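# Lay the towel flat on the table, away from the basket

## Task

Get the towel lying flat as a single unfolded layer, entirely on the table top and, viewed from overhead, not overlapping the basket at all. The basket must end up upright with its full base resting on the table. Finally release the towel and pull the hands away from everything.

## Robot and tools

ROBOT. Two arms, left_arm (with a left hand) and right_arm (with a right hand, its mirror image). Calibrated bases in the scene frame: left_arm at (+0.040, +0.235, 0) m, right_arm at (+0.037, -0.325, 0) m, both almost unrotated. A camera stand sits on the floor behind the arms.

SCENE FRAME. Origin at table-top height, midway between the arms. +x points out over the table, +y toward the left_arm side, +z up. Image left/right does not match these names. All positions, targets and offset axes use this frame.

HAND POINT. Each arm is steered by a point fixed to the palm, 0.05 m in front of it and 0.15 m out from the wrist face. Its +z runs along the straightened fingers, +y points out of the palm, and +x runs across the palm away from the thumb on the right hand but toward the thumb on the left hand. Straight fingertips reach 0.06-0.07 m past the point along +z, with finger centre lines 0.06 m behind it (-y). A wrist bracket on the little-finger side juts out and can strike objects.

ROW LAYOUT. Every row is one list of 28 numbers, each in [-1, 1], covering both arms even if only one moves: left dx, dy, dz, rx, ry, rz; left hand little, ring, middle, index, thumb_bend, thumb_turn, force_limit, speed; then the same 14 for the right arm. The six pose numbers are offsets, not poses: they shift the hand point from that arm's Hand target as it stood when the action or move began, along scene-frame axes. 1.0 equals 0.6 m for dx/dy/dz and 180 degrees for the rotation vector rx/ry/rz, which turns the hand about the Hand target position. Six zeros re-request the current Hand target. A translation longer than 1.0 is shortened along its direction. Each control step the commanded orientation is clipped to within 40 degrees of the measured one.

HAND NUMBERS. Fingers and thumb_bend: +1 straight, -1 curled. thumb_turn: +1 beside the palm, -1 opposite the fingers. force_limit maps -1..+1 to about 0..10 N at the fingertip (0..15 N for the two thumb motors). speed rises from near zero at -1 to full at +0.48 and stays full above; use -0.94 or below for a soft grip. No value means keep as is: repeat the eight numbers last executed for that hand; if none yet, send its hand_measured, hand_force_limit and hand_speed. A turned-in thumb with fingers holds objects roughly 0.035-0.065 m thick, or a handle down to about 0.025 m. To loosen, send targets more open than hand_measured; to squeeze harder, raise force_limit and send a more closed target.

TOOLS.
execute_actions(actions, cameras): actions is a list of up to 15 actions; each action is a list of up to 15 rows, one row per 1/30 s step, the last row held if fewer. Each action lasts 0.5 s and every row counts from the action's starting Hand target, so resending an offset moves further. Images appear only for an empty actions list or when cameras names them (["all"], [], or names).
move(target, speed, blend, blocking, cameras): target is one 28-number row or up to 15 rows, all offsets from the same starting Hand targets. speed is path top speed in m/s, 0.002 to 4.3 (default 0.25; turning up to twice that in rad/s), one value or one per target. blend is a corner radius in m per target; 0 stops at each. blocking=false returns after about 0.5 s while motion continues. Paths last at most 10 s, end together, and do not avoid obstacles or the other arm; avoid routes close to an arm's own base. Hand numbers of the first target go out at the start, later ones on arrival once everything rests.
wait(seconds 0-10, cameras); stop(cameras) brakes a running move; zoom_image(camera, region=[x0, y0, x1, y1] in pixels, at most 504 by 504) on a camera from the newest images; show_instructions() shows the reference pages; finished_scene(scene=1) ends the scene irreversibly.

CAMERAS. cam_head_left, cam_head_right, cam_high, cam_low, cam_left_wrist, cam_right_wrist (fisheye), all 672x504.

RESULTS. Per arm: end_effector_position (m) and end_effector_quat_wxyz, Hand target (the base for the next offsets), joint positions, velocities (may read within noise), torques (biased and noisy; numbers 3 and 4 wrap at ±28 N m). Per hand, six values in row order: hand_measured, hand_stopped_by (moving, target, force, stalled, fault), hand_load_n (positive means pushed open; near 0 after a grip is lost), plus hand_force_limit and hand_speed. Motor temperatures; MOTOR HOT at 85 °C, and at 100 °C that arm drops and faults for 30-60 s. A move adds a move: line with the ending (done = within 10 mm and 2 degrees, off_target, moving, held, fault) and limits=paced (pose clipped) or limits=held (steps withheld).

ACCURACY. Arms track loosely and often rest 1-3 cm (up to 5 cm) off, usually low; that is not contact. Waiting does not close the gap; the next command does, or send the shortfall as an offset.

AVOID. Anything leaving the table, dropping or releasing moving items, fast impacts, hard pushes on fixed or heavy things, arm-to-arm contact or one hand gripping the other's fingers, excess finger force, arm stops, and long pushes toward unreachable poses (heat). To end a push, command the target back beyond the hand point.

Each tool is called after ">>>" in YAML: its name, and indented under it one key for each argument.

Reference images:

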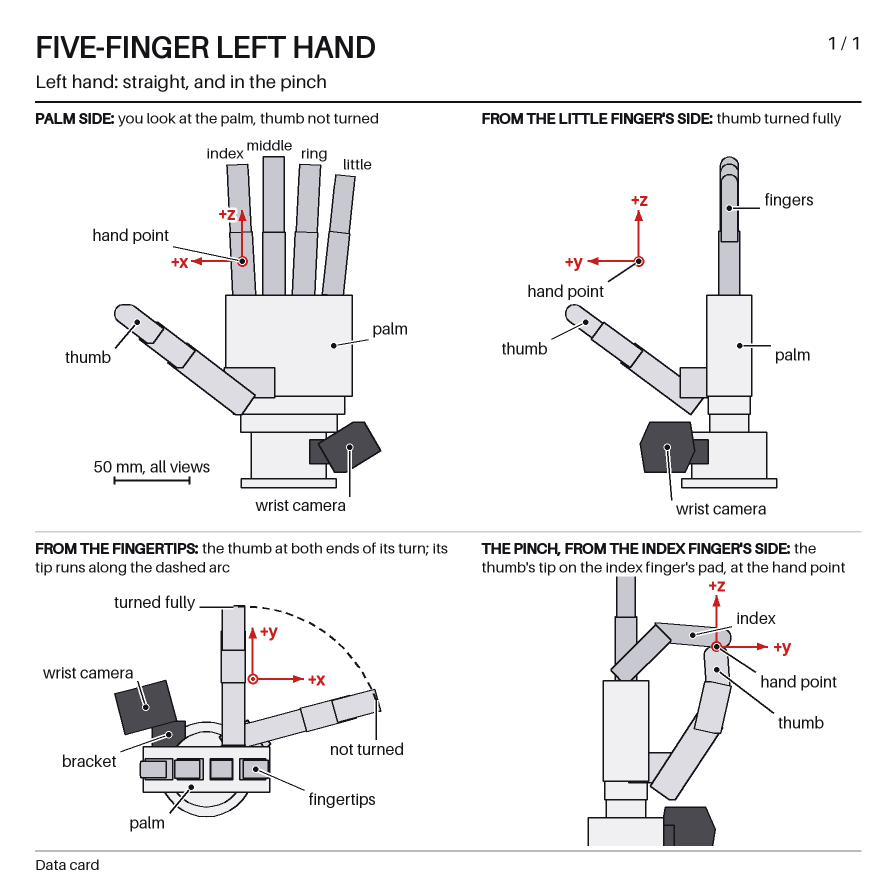

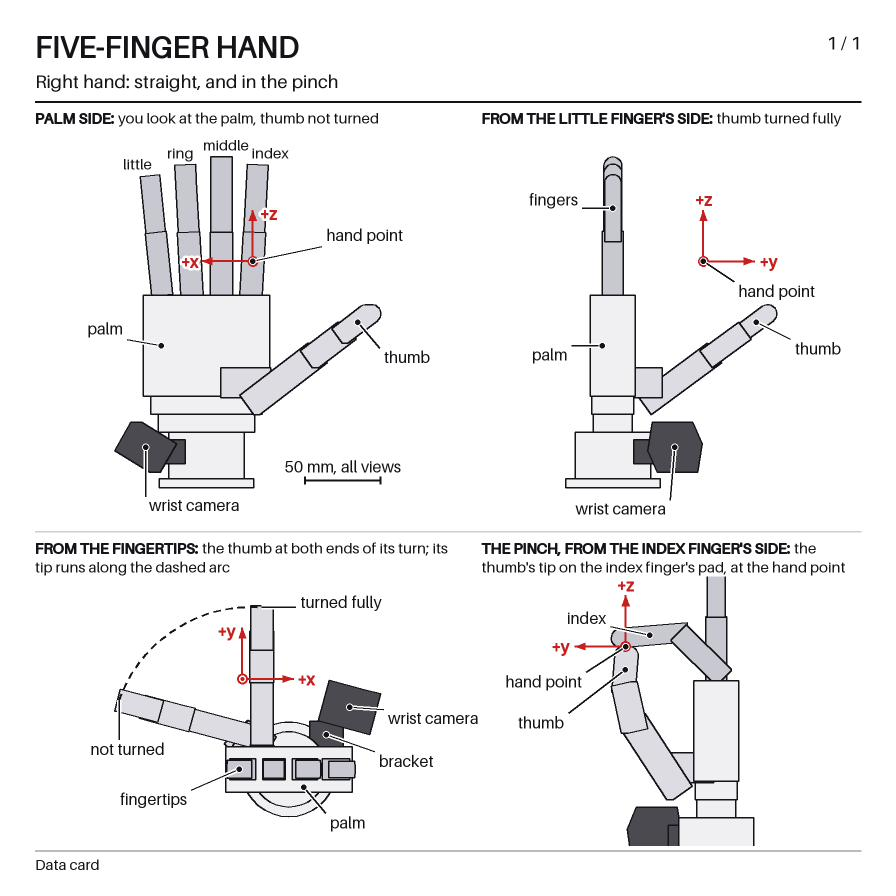

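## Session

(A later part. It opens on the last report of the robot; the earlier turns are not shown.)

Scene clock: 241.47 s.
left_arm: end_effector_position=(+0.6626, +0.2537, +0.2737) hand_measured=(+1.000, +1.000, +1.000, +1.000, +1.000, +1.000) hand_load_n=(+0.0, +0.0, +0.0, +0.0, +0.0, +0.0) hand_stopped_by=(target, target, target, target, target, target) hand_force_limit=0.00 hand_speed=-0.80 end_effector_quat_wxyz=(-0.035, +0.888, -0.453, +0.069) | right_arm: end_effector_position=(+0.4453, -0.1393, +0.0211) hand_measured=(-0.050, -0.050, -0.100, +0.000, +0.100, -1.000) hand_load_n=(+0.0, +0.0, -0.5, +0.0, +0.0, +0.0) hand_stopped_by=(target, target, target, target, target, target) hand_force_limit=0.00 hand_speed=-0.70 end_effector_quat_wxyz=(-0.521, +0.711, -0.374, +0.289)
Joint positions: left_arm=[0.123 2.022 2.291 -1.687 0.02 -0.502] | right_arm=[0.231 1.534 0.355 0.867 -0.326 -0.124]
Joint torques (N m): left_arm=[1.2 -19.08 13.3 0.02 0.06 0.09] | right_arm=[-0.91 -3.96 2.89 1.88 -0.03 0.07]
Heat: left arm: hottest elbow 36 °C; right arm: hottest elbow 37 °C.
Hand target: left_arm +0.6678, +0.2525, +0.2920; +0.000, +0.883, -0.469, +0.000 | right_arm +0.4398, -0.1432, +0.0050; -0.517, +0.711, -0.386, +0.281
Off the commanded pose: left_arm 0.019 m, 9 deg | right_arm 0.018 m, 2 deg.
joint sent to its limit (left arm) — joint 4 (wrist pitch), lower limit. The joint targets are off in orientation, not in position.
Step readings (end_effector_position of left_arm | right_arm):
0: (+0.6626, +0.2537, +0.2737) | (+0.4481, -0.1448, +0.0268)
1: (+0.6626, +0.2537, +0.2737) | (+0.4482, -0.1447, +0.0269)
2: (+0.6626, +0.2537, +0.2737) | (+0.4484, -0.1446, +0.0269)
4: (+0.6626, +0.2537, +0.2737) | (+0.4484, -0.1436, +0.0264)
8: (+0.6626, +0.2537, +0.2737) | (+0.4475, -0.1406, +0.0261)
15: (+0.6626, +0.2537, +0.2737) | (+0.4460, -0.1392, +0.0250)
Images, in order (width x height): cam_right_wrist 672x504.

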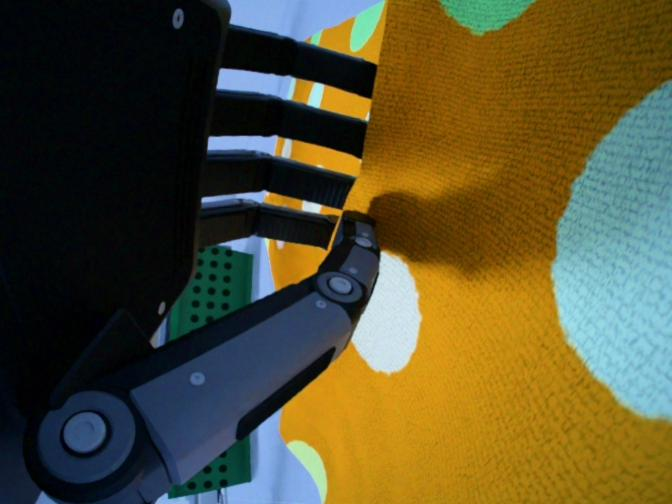

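>>> move:
  target: [0,0,0,0,0,0,1,1,1,1,1,1,0,-0.8,0,0,0,0,0,0,-0.3,-0.3,-0.3,-0.3,-0.15,-1,0,-0.7]
  speed: 0.08
  cameras: ["cam_right_wrist", "cam_low"]

>>> zoom_image:
  camera: "cam_right_wrist"
  region: [240, 20, 500, 300]

Scene clock: 242.97 s.
left_arm: end_effector_position=(+0.6626, +0.2537, +0.2737) hand_measured=(+1.000, +1.000, +1.000, +1.000, +1.000, +1.000) hand_load_n=(-0.5, +0.0, +0.0, +0.0, -0.5, +0.0) hand_stopped_by=(target, target, target, target, target, target) hand_force_limit=0.00 hand_speed=-0.80 end_effector_quat_wxyz=(-0.035, +0.888, -0.453, +0.069) | right_arm: end_effector_position=(+0.4462, -0.1384, +0.0201) hand_measured=(-0.300, -0.300, -0.204, -0.216, +0.036, -1.000) hand_load_n=(+0.0, +1.5, +9.0, +9.0, +9.0, +0.0) hand_stopped_by=(target, target, force, force, force, target) hand_force_limit=0.00 hand_speed=-0.70 end_effector_quat_wxyz=(-0.527, +0.706, -0.373, +0.291)
Joint positions: left_arm=[0.123 2.022 2.291 -1.687 0.02 -0.502] | right_arm=[0.231 1.556 0.351 0.91 -0.328 -0.117]
Joint torques (N m): left_arm=[1.03 -19.43 13.16 -0.03 0.08 0.08] | right_arm=[-0.91 -3.9 2.82 1.83 -0.02 0.06]
Heat: left arm: hottest elbow 36 °C; right arm: hottest elbow 37 °C.
Hand target: left_arm +0.6678, +0.2525, +0.2920; +0.000, +0.883, -0.469, +0.000 | right_arm +0.4397, -0.1432, +0.0049; -0.517, +0.711, -0.386, +0.280
Off the commanded pose: left_arm 0.019 m, 9 deg | right_arm 0.017 m, 2 deg.
joint sent to its limit (left arm) — joint 4 (wrist pitch), lower limit. The joint targets are off in orientation, not in position.
move: off_target (left_arm, right_arm)
Images, in order (width x height): cam_low 672x504, cam_right_wrist 672x504.

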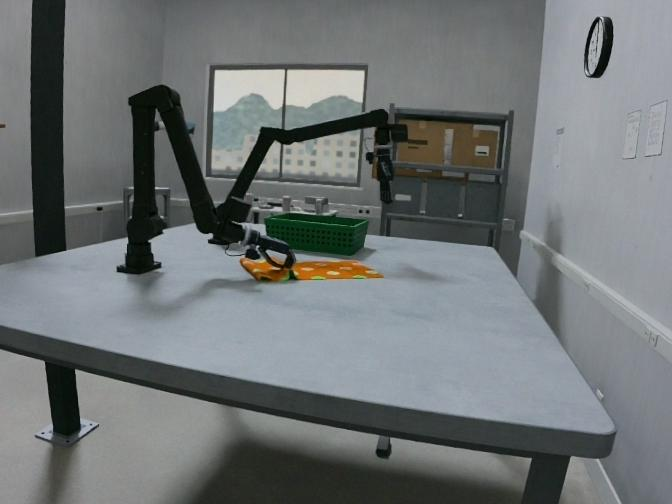

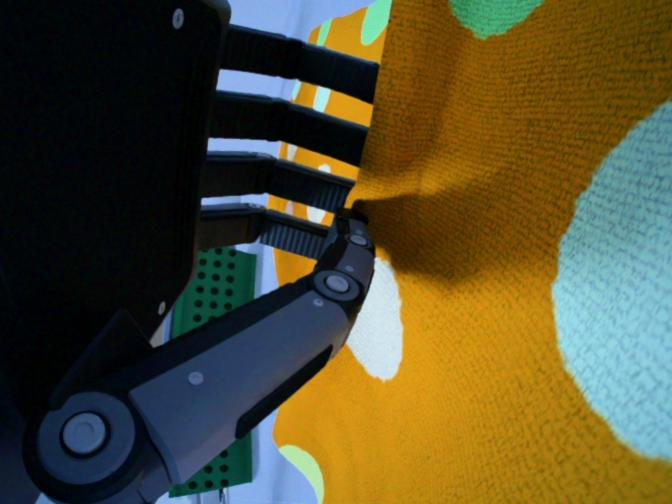

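Scaled by 1.800 from the camera's 672x504 image, which has a finer 960x720 frame.

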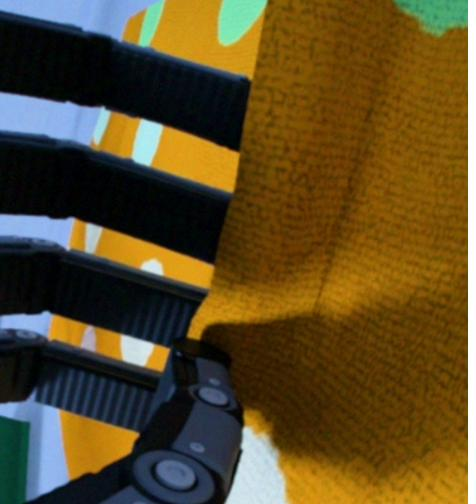

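>>> move:
  target:
    - [0,0,0,0,0,0,1,1,1,1,1,1,0,-0.8,0.0,0.0,0.17,0,0,0,-0.3,-0.3,-0.3,-0.3,-0.15,-1,0,-0.7]
  speed: 0.1
  cameras: ["cam_right_wrist", "cam_low", "cam_head_left", "cam_high"]

Scene clock: 246.50 s.
left_arm: end_effector_position=(+0.6626, +0.2537, +0.2737) hand_measured=(+1.000, +1.000, +1.000, +1.000, +1.000, +1.000) hand_load_n=(+0.0, +0.0, +0.0, +0.0, +0.0, +0.0) hand_stopped_by=(target, target, target, target, target, target) hand_force_limit=0.00 hand_speed=-0.80 end_effector_quat_wxyz=(-0.035, +0.888, -0.453, +0.069) | right_arm: end_effector_position=(+0.4199, -0.1447, +0.0821) hand_measured=(-0.300, -0.300, -0.204, -0.216, +0.036, -1.000) hand_load_n=(+0.0, +0.5, +10.0, +9.0, +9.0, +0.0) hand_stopped_by=(target, target, force, force, force, target) hand_force_limit=0.00 hand_speed=-0.70 end_effector_quat_wxyz=(-0.503, +0.723, -0.392, +0.265)
Joint positions: left_arm=[0.123 2.022 2.291 -1.687 0.02 -0.502] | right_arm=[0.231 1.173 0.382 0.409 -0.328 -0.116]
Joint torques (N m): left_arm=[0.85 -19.37 13.18 -0.09 0.07 0.1] | right_arm=[-1.08 -4.6 9.06 1.7 -0.07 0.06]
Heat: left arm: hottest elbow 35 °C; right arm: hottest elbow 36 °C.
Hand target: left_arm +0.6678, +0.2525, +0.2920; +0.000, +0.883, -0.469, +0.000 | right_arm +0.4397, -0.1431, +0.1070; -0.517, +0.711, -0.386, +0.280
Off the commanded pose: left_arm 0.019 m, 9 deg | right_arm 0.032 m, 3 deg.
joint sent to its limit (left arm) — joint 4 (wrist pitch), lower limit. The joint targets are off in orientation, not in position.
move: off_target (left_arm, right_arm)
Images, in order (width x height): cam_head_left 672x504, cam_high 672x504, cam_low 672x504, cam_right_wrist 672x504.

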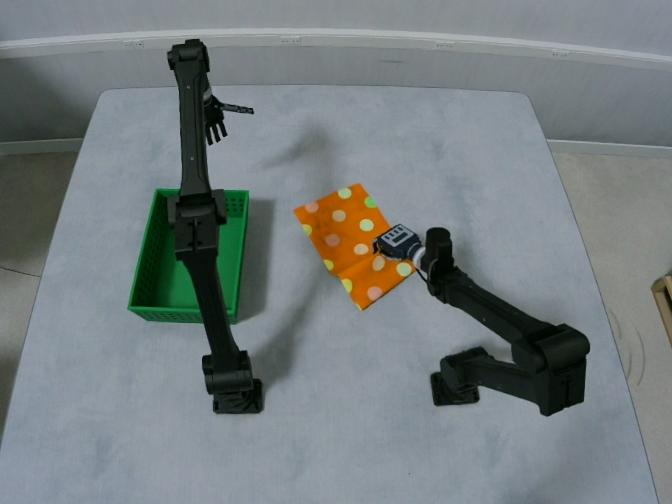

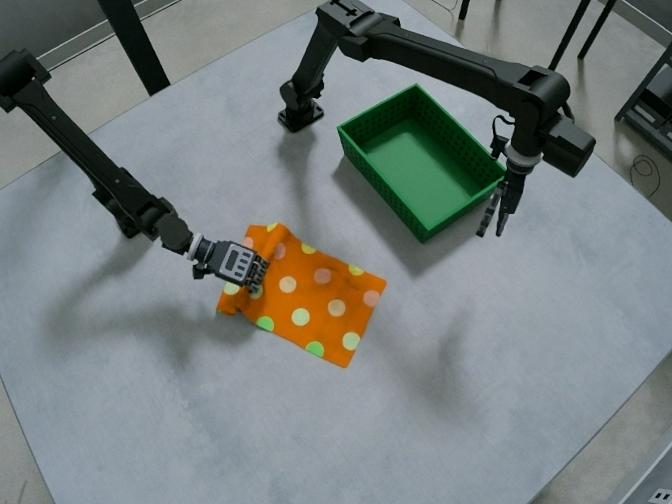

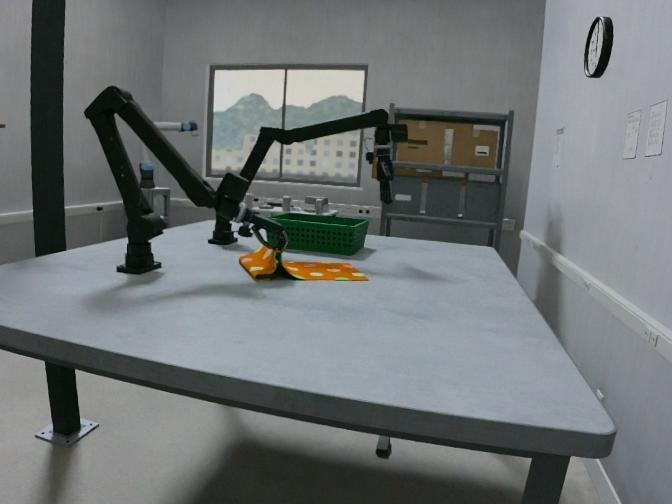

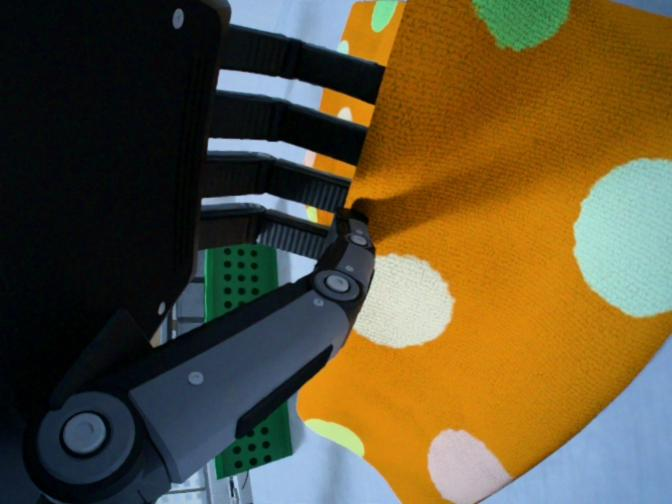

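>>> move:
  target:
    - [0,0,0,0,0,0,1,1,1,1,1,1,0,-0.8,0.06,0.04,0.3,0,0,0,-0.3,-0.3,-0.3,-0.3,-0.15,-1,0,-0.7]
  speed: 0.12
  cameras: ["cam_right_wrist", "cam_low", "cam_head_left", "cam_high"]

Scene clock: 249.23 s.
left_arm: end_effector_position=(+0.6626, +0.2537, +0.2737) hand_measured=(+1.000, +1.000, +1.000, +1.000, +1.000, +1.000) hand_load_n=(+0.0, +0.0, +0.0, +0.0, +0.0, -0.5) hand_stopped_by=(target, target, target, target, target, target) hand_force_limit=0.00 hand_speed=-0.80 end_effector_quat_wxyz=(-0.035, +0.888, -0.453, +0.069) | right_arm: end_effector_position=(+0.4643, -0.1274, +0.2504) hand_measured=(-0.300, -0.300, -0.204, -0.216, +0.036, -1.000) hand_load_n=(+0.0, +0.5, +10.0, +9.0, +9.0, +0.0) hand_stopped_by=(target, target, force, force, force, target) hand_force_limit=0.00 hand_speed=-0.70 end_effector_quat_wxyz=(-0.498, +0.723, -0.397, +0.267)
Joint positions: left_arm=[0.123 2.022 2.291 -1.687 0.02 -0.502] | right_arm=[0.258 1.019 0.797 -0.165 -0.289 -0.106]
Joint torques (N m): left_arm=[1.32 -19.49 13.33 -0.1 0.08 0.1] | right_arm=[0.5 -4.42 12.04 1.61 0.05 0.11]
Heat: left arm: hottest elbow 35 °C; right arm: hottest elbow 37 °C.
Hand target: left_arm +0.6678, +0.2525, +0.2920; +0.000, +0.883, -0.469, +0.000 | right_arm +0.4758, -0.1192, +0.2869; -0.517, +0.711, -0.386, +0.280
Off the commanded pose: left_arm 0.019 m, 9 deg | right_arm 0.039 m, 3 deg.
joint sent to its limit (left arm) — joint 4 (wrist pitch), lower limit. The joint targets are off in orientation, not in position.
move: off_target (left_arm, right_arm)
Images, in order (width x height): cam_head_left 672x504, cam_high 672x504, cam_low 672x504, cam_right_wrist 672x504.

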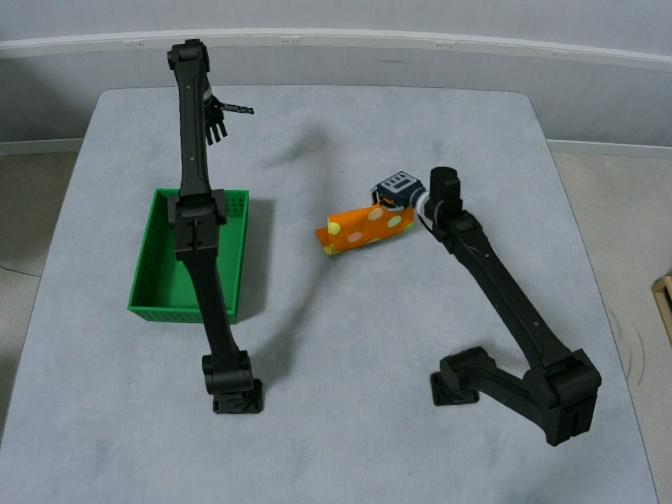

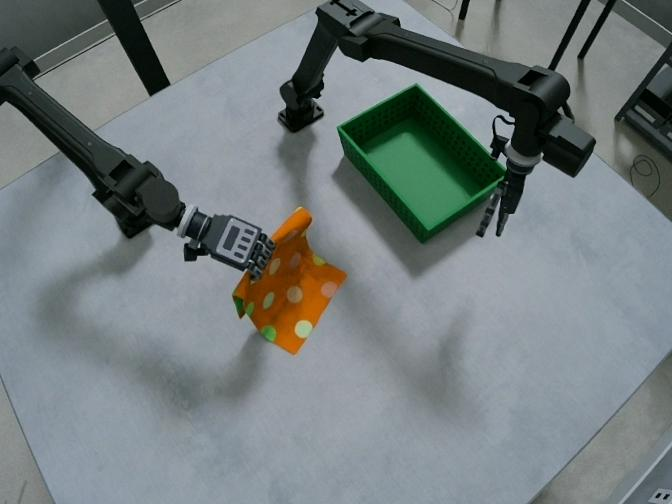

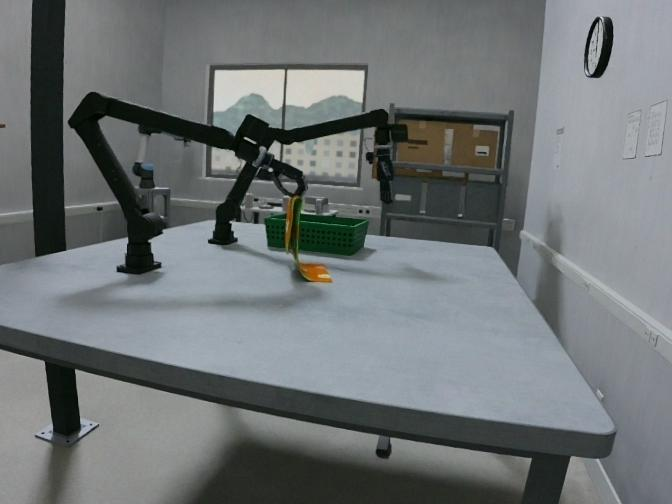

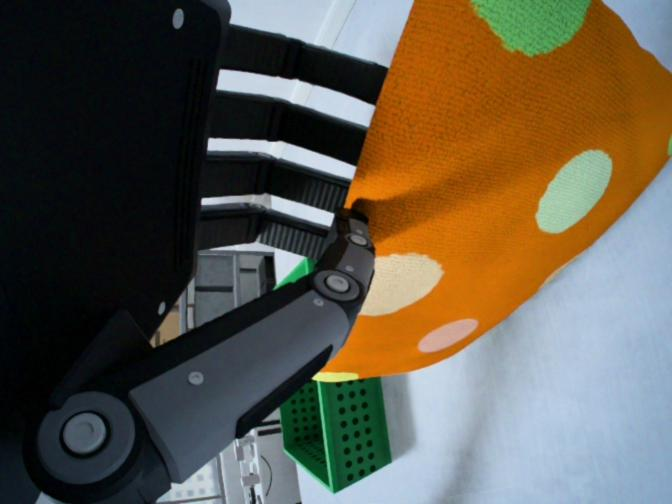

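>>> zoom_image:
  camera: "cam_low"
  region: [240, 180, 360, 300]

>>> zoom_image:
  camera: "cam_high"
  region: [210, 190, 370, 370]

>>> zoom_image:
  camera: "cam_head_left"
  region: [300, 170, 440, 270]

Scaled by 4.200 from the camera's 672x504 image, which has a finer 960x720 frame.

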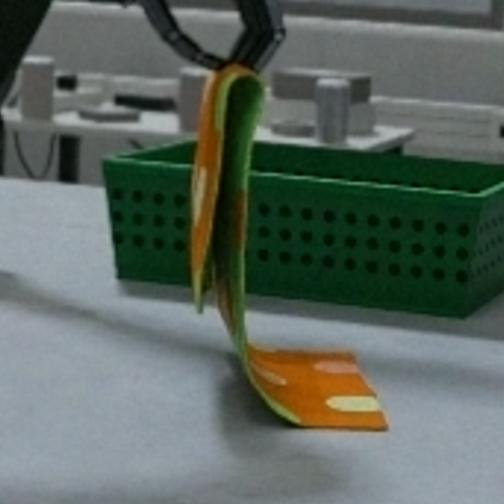

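Scaled by 2.800 from the camera's 672x504 image, which has a finer 960x720 frame.

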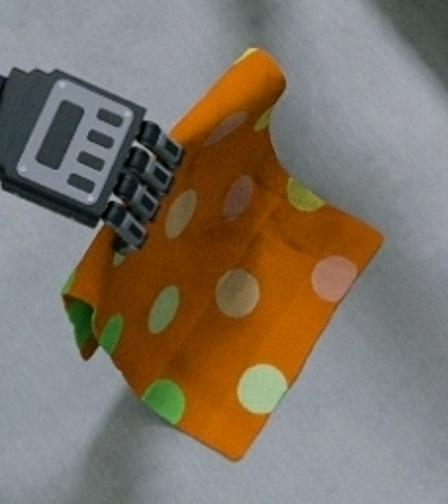

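Scaled by 3.600 from the camera's 672x504 image, which has a finer 960x720 frame.

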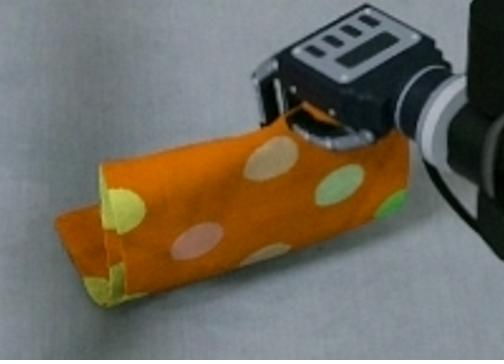

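>>> move:
  target:
    - [0,0,0,0,0,0,1,1,1,1,1,1,0,-0.8,0.14,0.09,0.38,0,0,0,-0.3,-0.3,-0.3,-0.3,-0.15,-1,0,-0.7]
  speed: 0.15
  cameras: ["cam_right_wrist", "cam_low", "cam_head_left", "cam_high"]

>>> zoom_image:
  camera: "cam_low"
  region: [240, 80, 400, 300]

Scene clock: 256.07 s.
left_arm: end_effector_position=(+0.6626, +0.2537, +0.2737) hand_measured=(+1.000, +1.000, +1.000, +1.000, +1.000, +1.000) hand_load_n=(+0.0, +0.0, +0.0, -0.5, +0.0, +0.0) hand_stopped_by=(target, target, target, target, target, target) hand_force_limit=0.00 hand_speed=-0.80 end_effector_quat_wxyz=(-0.035, +0.888, -0.453, +0.069) | right_arm: end_effector_position=(+0.5582, -0.0718, +0.4816) hand_measured=(-0.300, -0.300, -0.204, -0.216, +0.036, -1.000) hand_load_n=(+0.0, +0.5, +10.0, +9.5, +9.0, +0.0) hand_stopped_by=(target, target, force, force, force, target) hand_force_limit=0.00 hand_speed=-0.70 end_effector_quat_wxyz=(-0.499, +0.722, -0.395, +0.270)
Joint positions: left_arm=[0.123 2.022 2.291 -1.687 0.02 -0.502] | right_arm=[0.327 1.326 1.645 -0.693 -0.223 -0.082]
Joint torques (N m): left_arm=[1.14 -18.84 13.29 -0.08 0.1 0.11] | right_arm=[0.44 -7.24 12.15 1.74 0.07 0.11]
Heat: left arm: hottest elbow 35 °C; right arm: hottest elbow 39 °C.
Hand target: left_arm +0.6678, +0.2525, +0.2920; +0.000, +0.883, -0.469, +0.000 | right_arm +0.5599, -0.0652, +0.5149; -0.517, +0.711, -0.386, +0.281
Off the commanded pose: left_arm 0.019 m, 9 deg | right_arm 0.034 m, 3 deg.
joint sent to its limit (left arm) — joint 4 (wrist pitch), lower limit. The joint targets are off in orientation, not in position.
move: off_target (left_arm, right_arm)
Images, in order (width x height): cam_head_left 672x504, cam_high 672x504, cam_low 672x504, cam_right_wrist 672x504.

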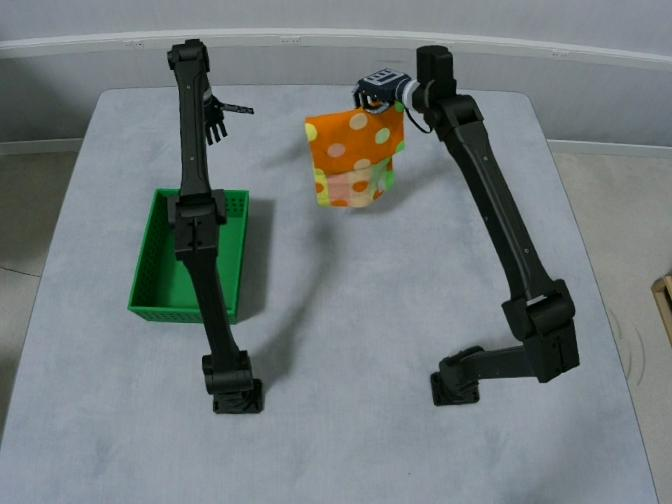

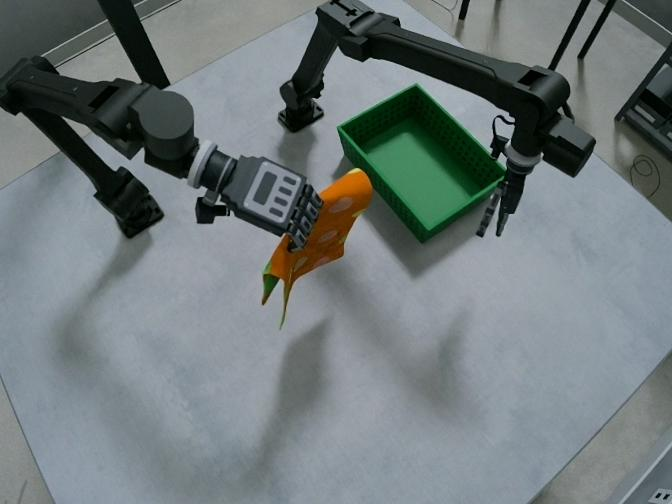

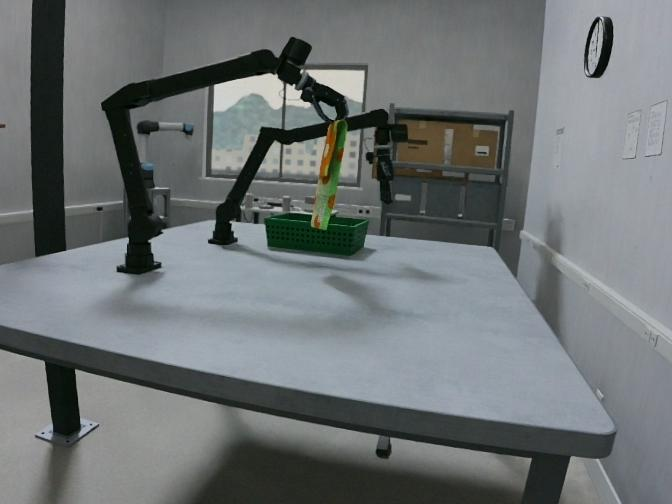

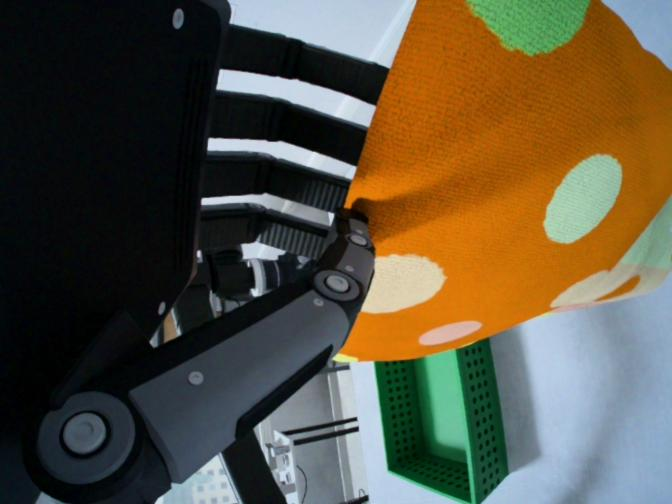

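Scaled by 2.291 from the camera's 672x504 image, which has a finer 960x720 frame.

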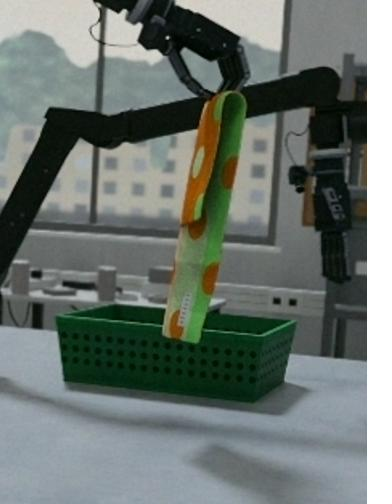

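>>> zoom_image:
  camera: "cam_head_left"
  region: [290, 80, 430, 220]

>>> zoom_image:
  camera: "cam_high"
  region: [240, 150, 400, 340]

>>> zoom_image:
  camera: "cam_low"
  region: [290, 110, 370, 240]

Scaled by 3.600 from the camera's 672x504 image, which has a finer 960x720 frame.

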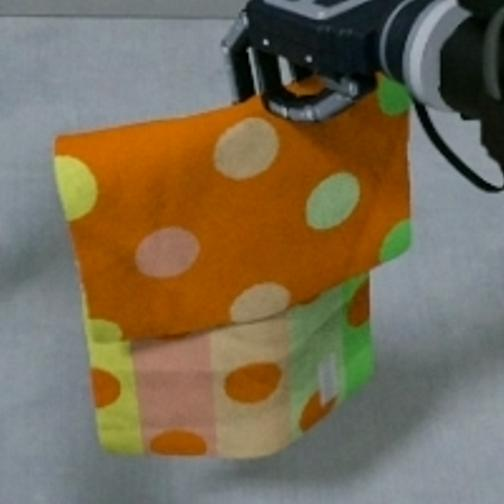

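Scaled by 2.653 from the camera's 672x504 image, which has a finer 960x720 frame.

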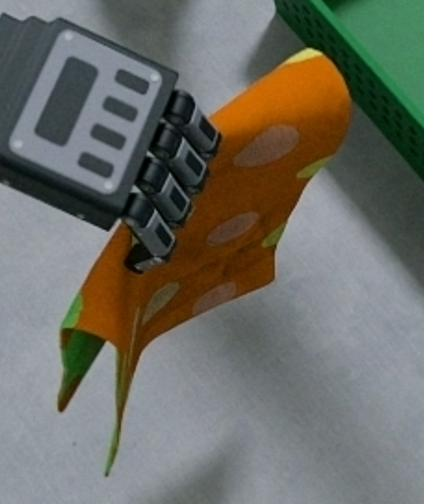

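Scaled by 3.877 from the camera's 672x504 image, which has a finer 960x720 frame.

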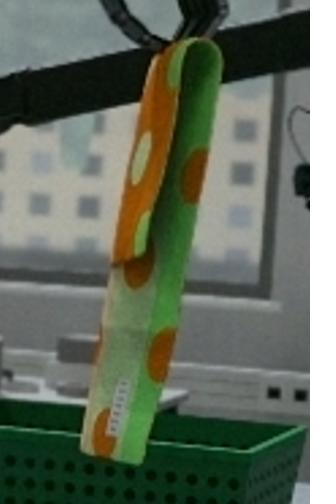

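>>> move:
  target:
    - [0,0,0,0,0,0,1,1,1,1,1,1,0,-0.8,0.117,0.042,-0.22,0,0,0,-0.3,-0.3,-0.3,-0.3,-0.15,-1,0,-0.7]
  speed: 0.15
  cameras: ["cam_low", "cam_head_left"]

Scene clock: 267.03 s.
left_arm: end_effector_position=(+0.6626, +0.2537, +0.2737) hand_measured=(+1.000, +1.000, +1.000, +1.000, +1.000, +1.000) hand_load_n=(+0.0, +0.0, +0.0, +0.0, +0.0, +0.0) hand_stopped_by=(target, target, target, target, target, target) hand_force_limit=0.00 hand_speed=-0.80 end_effector_quat_wxyz=(-0.035, +0.888, -0.453, +0.069) | right_arm: end_effector_position=(+0.6277, -0.0472, +0.3713) hand_measured=(-0.300, -0.300, -0.204, -0.216, +0.036, -1.000) hand_load_n=(+0.0, +0.0, +10.0, +9.5, +9.5, +0.0) hand_stopped_by=(target, target, force, force, force, target) hand_force_limit=0.00 hand_speed=-0.70 end_effector_quat_wxyz=(-0.504, +0.719, -0.392, +0.275)
Joint positions: left_arm=[0.123 2.022 2.291 -1.687 0.02 -0.502] | right_arm=[0.328 1.46 1.475 -0.37 -0.222 -0.082]
Joint torques (N m): left_arm=[1.26 -19.84 13.18 -0.17 0.1 0.11] | right_arm=[0.38 -10.05 8.75 2.74 0.07 0.11]
Motor temperatures (°C): left_arm=[26 33 35 25 24 24] | right_arm=[23 28 42 22 26 25]
Heat: left arm: hottest elbow 35 °C; right arm: hottest elbow 42 °C.
Hand target: left_arm +0.6678, +0.2525, +0.2920; +0.000, +0.883, -0.469, +0.000 | right_arm +0.6299, -0.0400, +0.3827; -0.517, +0.711, -0.386, +0.280
Off the commanded pose: left_arm 0.019 m, 9 deg | right_arm 0.014 m, 2 deg.
joint sent to its limit (left arm) — joint 4 (wrist pitch), lower limit. The joint targets are off in orientation, not in position.
move: off_target (left_arm, right_arm)
Images, in order (width x height): cam_head_left 672x504, cam_low 672x504.

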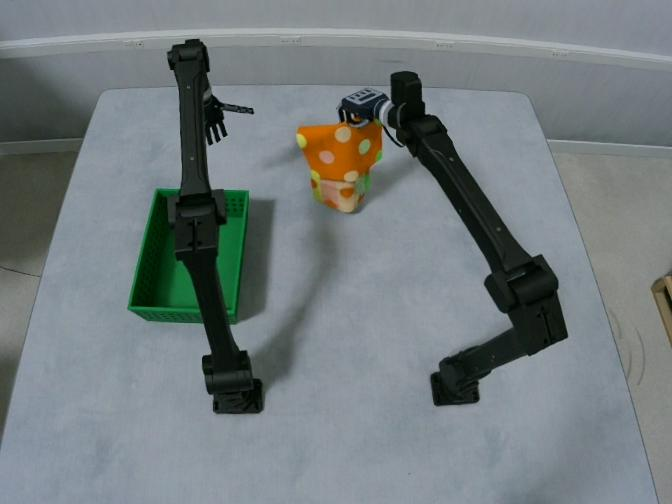

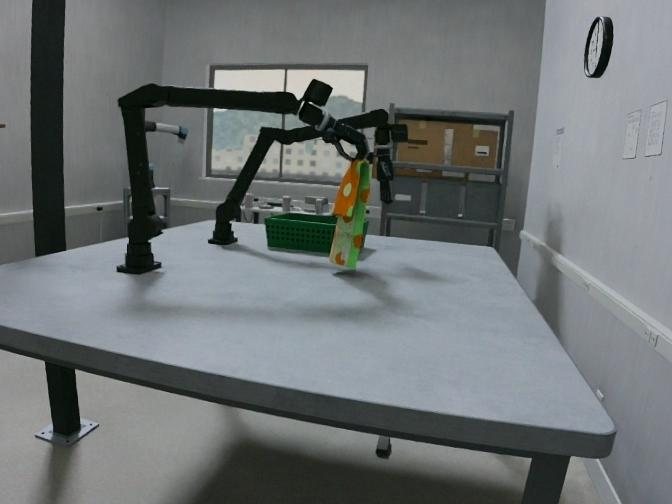

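>>> move:
  target:
    - [0,0,0,0,0,0,1,1,1,1,1,1,0,-0.8,-0.01,-0.005,-0.06,0,0,0,-0.3,-0.3,-0.3,-0.3,-0.15,-1,0,-0.7]
    - [0,0,0,0,0,0,1,1,1,1,1,1,0,-0.8,-0.283,-0.183,-0.288,0,0,0,-0.3,-0.3,-0.3,-0.3,-0.15,-1,0,-0.7]
  speed: 0.12
  blend: 0.02
  cameras: ["cam_low", "cam_head_left", "cam_high"]

>>> zoom_image:
  camera: "cam_low"
  region: [240, 180, 400, 300]

Scene clock: 271.20 s.
left_arm: end_effector_position=(+0.6626, +0.2537, +0.2737) hand_measured=(+1.000, +1.000, +1.000, +1.000, +1.000, +1.000) hand_load_n=(+0.0, +0.0, +0.0, +0.0, +0.0, +0.0) hand_stopped_by=(target, target, target, target, target, target) hand_force_limit=0.00 hand_speed=-0.80 end_effector_quat_wxyz=(-0.035, +0.888, -0.453, +0.069) | right_arm: end_effector_position=(+0.4553, -0.1464, +0.1966) hand_measured=(-0.300, -0.300, -0.204, -0.216, +0.036, -1.000) hand_load_n=(+0.0, +0.0, +10.0, +9.5, +9.5, +0.0) hand_stopped_by=(target, target, force, force, force, target) hand_force_limit=0.00 hand_speed=-0.70 end_effector_quat_wxyz=(-0.507, +0.718, -0.397, +0.263)
Joint positions: left_arm=[0.123 2.022 2.291 -1.687 0.02 -0.502] | right_arm=[0.196 1.031 0.646 0.006 -0.359 -0.113]
Joint torques (N m): left_arm=[1.49 -19.25 13.19 -0.27 0.11 0.12] | right_arm=[-1.08 -4.95 7.77 2.63 -0.12 -0.11]
Heat: left arm: hottest elbow 35 °C; right arm: hottest elbow 41 °C.
Hand target: left_arm +0.6678, +0.2525, +0.2920; +0.000, +0.883, -0.469, +0.000 | right_arm +0.4602, -0.1497, +0.2100; -0.517, +0.711, -0.386, +0.280
Off the commanded pose: left_arm 0.019 m, 9 deg | right_arm 0.015 m, 3 deg.
joint sent to its limit (left arm) — joint 4 (wrist pitch), lower limit. The joint targets are off in orientation, not in position.
move: off_target (left_arm, right_arm); blend cut to 0.0183 m at target 1
Images, in order (width x height): cam_head_left 672x504, cam_high 672x504, cam_low 672x504.

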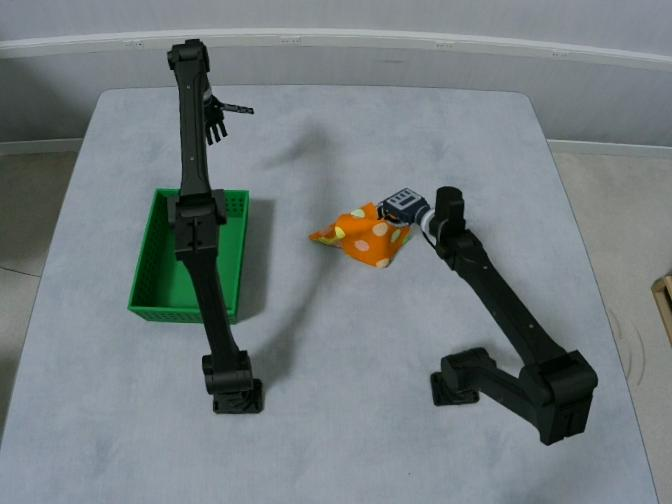

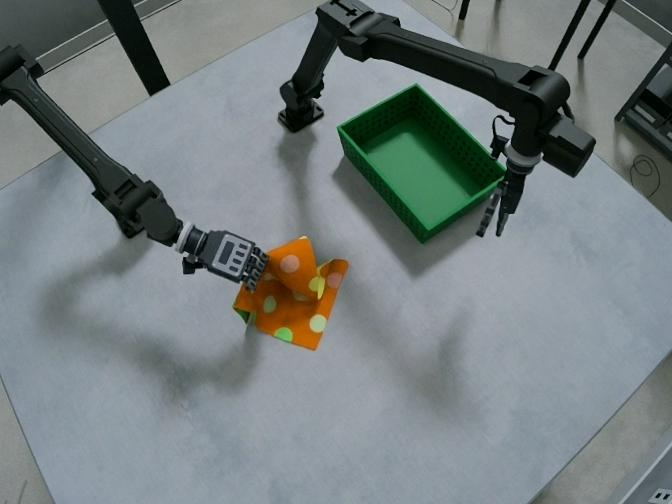

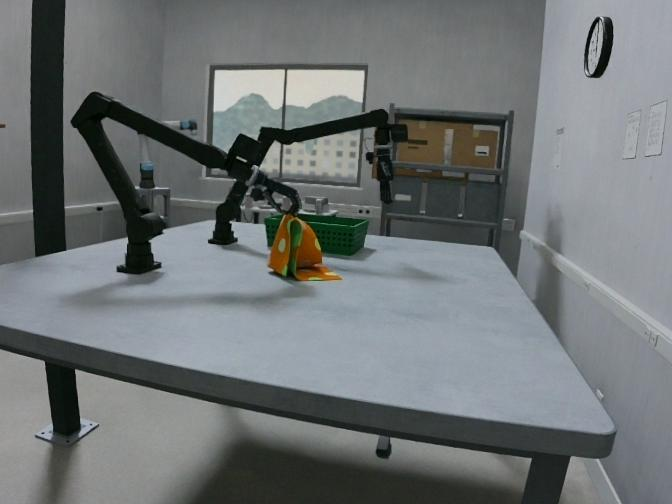

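Scaled by 3.150 from the camera's 672x504 image, which has a finer 960x720 frame.

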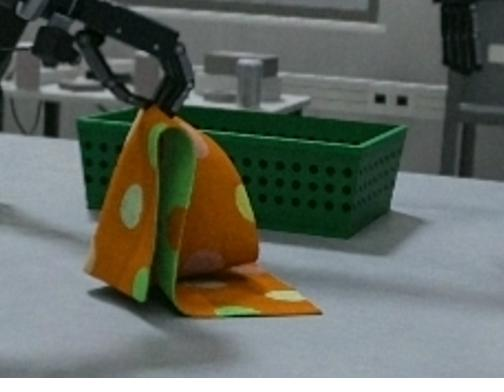

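>>> zoom_image:
  camera: "cam_high"
  region: [210, 210, 370, 370]

>>> zoom_image:
  camera: "cam_head_left"
  region: [290, 180, 430, 280]

Scaled by 3.150 from the camera's 672x504 image, which has a finer 960x720 frame.

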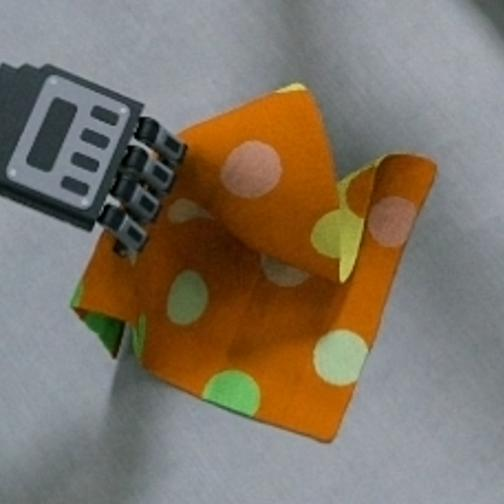

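Scaled by 3.600 from the camera's 672x504 image, which has a finer 960x720 frame.

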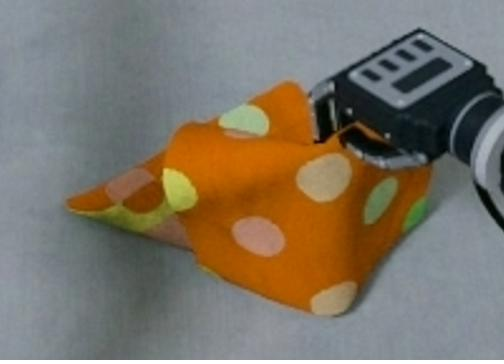

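>>> move:
  target:
    - [0,0,0,0,0,0,1,1,1,1,1,1,0,-0.8,0.0,0.0,-0.06,0,0,0,-0.3,-0.3,-0.3,-0.3,-0.15,-1,0,-0.7]
    - [0,0,0,0,0,0,1,1,1,1,1,1,0,-0.8,0.14,0.09,-0.2,0,0,0,-0.3,-0.3,-0.3,-0.3,-0.15,-1,0,-0.7]
    - [0,0,0,0,0,0,1,1,1,1,1,1,0,-0.8,0.19,0.122,-0.3,0,0,0,-0.3,-0.3,-0.3,-0.3,-0.15,-1,0,-0.7]
  speed: 0.12
  blend: 0.02
  cameras: ["cam_low", "cam_head_left", "cam_high", "cam_right_wrist"]

Scene clock: 280.60 s.
left_arm: end_effector_position=(+0.6626, +0.2537, +0.2737) hand_measured=(+1.000, +1.000, +1.000, +1.000, +1.000, +1.000) hand_load_n=(+0.0, +0.0, +0.0, +0.0, +0.0, -0.5) hand_stopped_by=(target, target, target, target, target, target) hand_force_limit=0.00 hand_speed=-0.80 end_effector_quat_wxyz=(-0.035, +0.888, -0.453, +0.069) | right_arm: end_effector_position=(+0.5633, -0.0851, +0.0284) hand_measured=(-0.300, -0.300, -0.204, -0.216, +0.036, -1.000) hand_load_n=(+0.0, +0.5, +9.0, +9.0, +8.5, +0.0) hand_stopped_by=(target, target, force, force, force, target) hand_force_limit=0.00 hand_speed=-0.70 end_effector_quat_wxyz=(-0.511, +0.714, -0.389, +0.279)
Joint positions: left_arm=[0.123 2.022 2.291 -1.687 0.02 -0.502] | right_arm=[0.292 1.726 0.727 0.659 -0.258 -0.091]
Joint torques (N m): left_arm=[1.38 -19.14 13.19 -0.14 0.1 0.12] | right_arm=[0.44 -7.77 6.95 2.17 0.12 0.05]
Heat: left arm: hottest elbow 35 °C; right arm: hottest elbow 40 °C.
Hand target: left_arm +0.6678, +0.2525, +0.2920; +0.000, +0.883, -0.469, +0.000 | right_arm +0.5740, -0.0765, +0.0298; -0.517, +0.711, -0.386, +0.280
Off the commanded pose: left_arm 0.019 m, 9 deg | right_arm 0.014 m, 1 deg.
joint sent to its limit (left arm) — joint 4 (wrist pitch), lower limit. The joint targets are off in orientation, not in position.
move: off_target (left_arm, right_arm); blend cut to 0.018 m at target 1
Images, in order (width x height): cam_head_left 672x504, cam_high 672x504, cam_low 672x504, cam_right_wrist 672x504.

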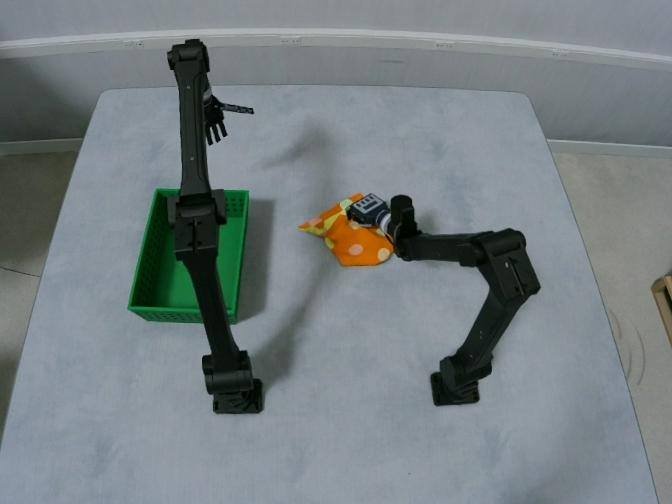

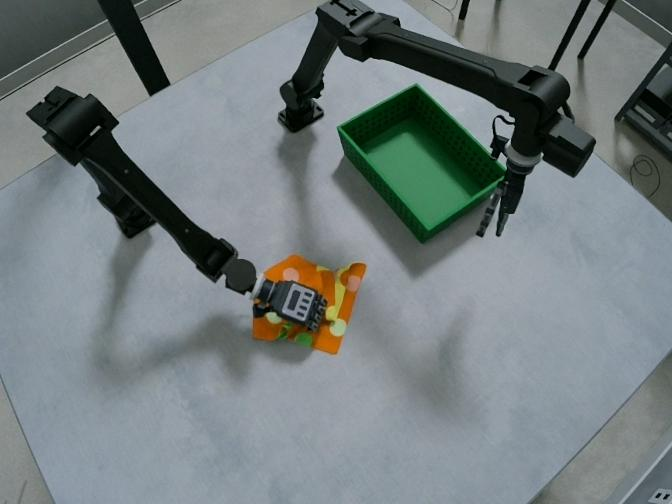

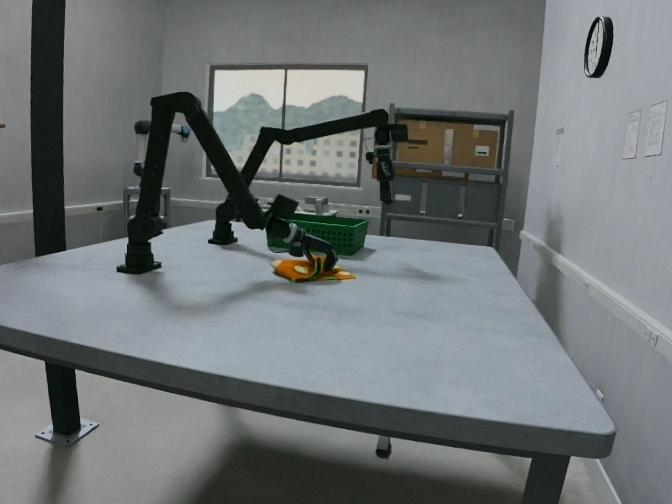

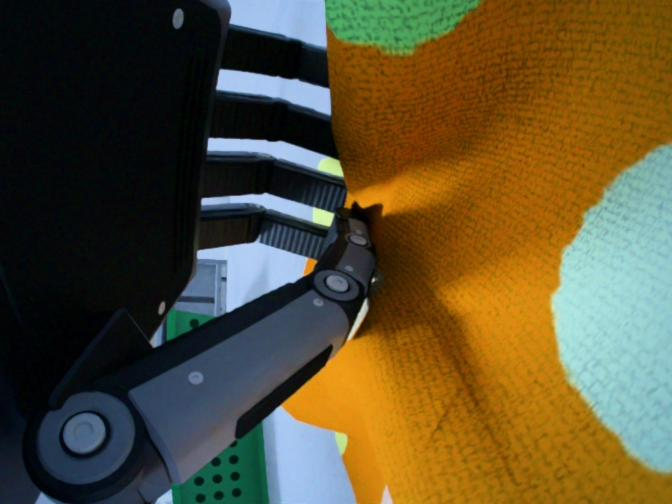

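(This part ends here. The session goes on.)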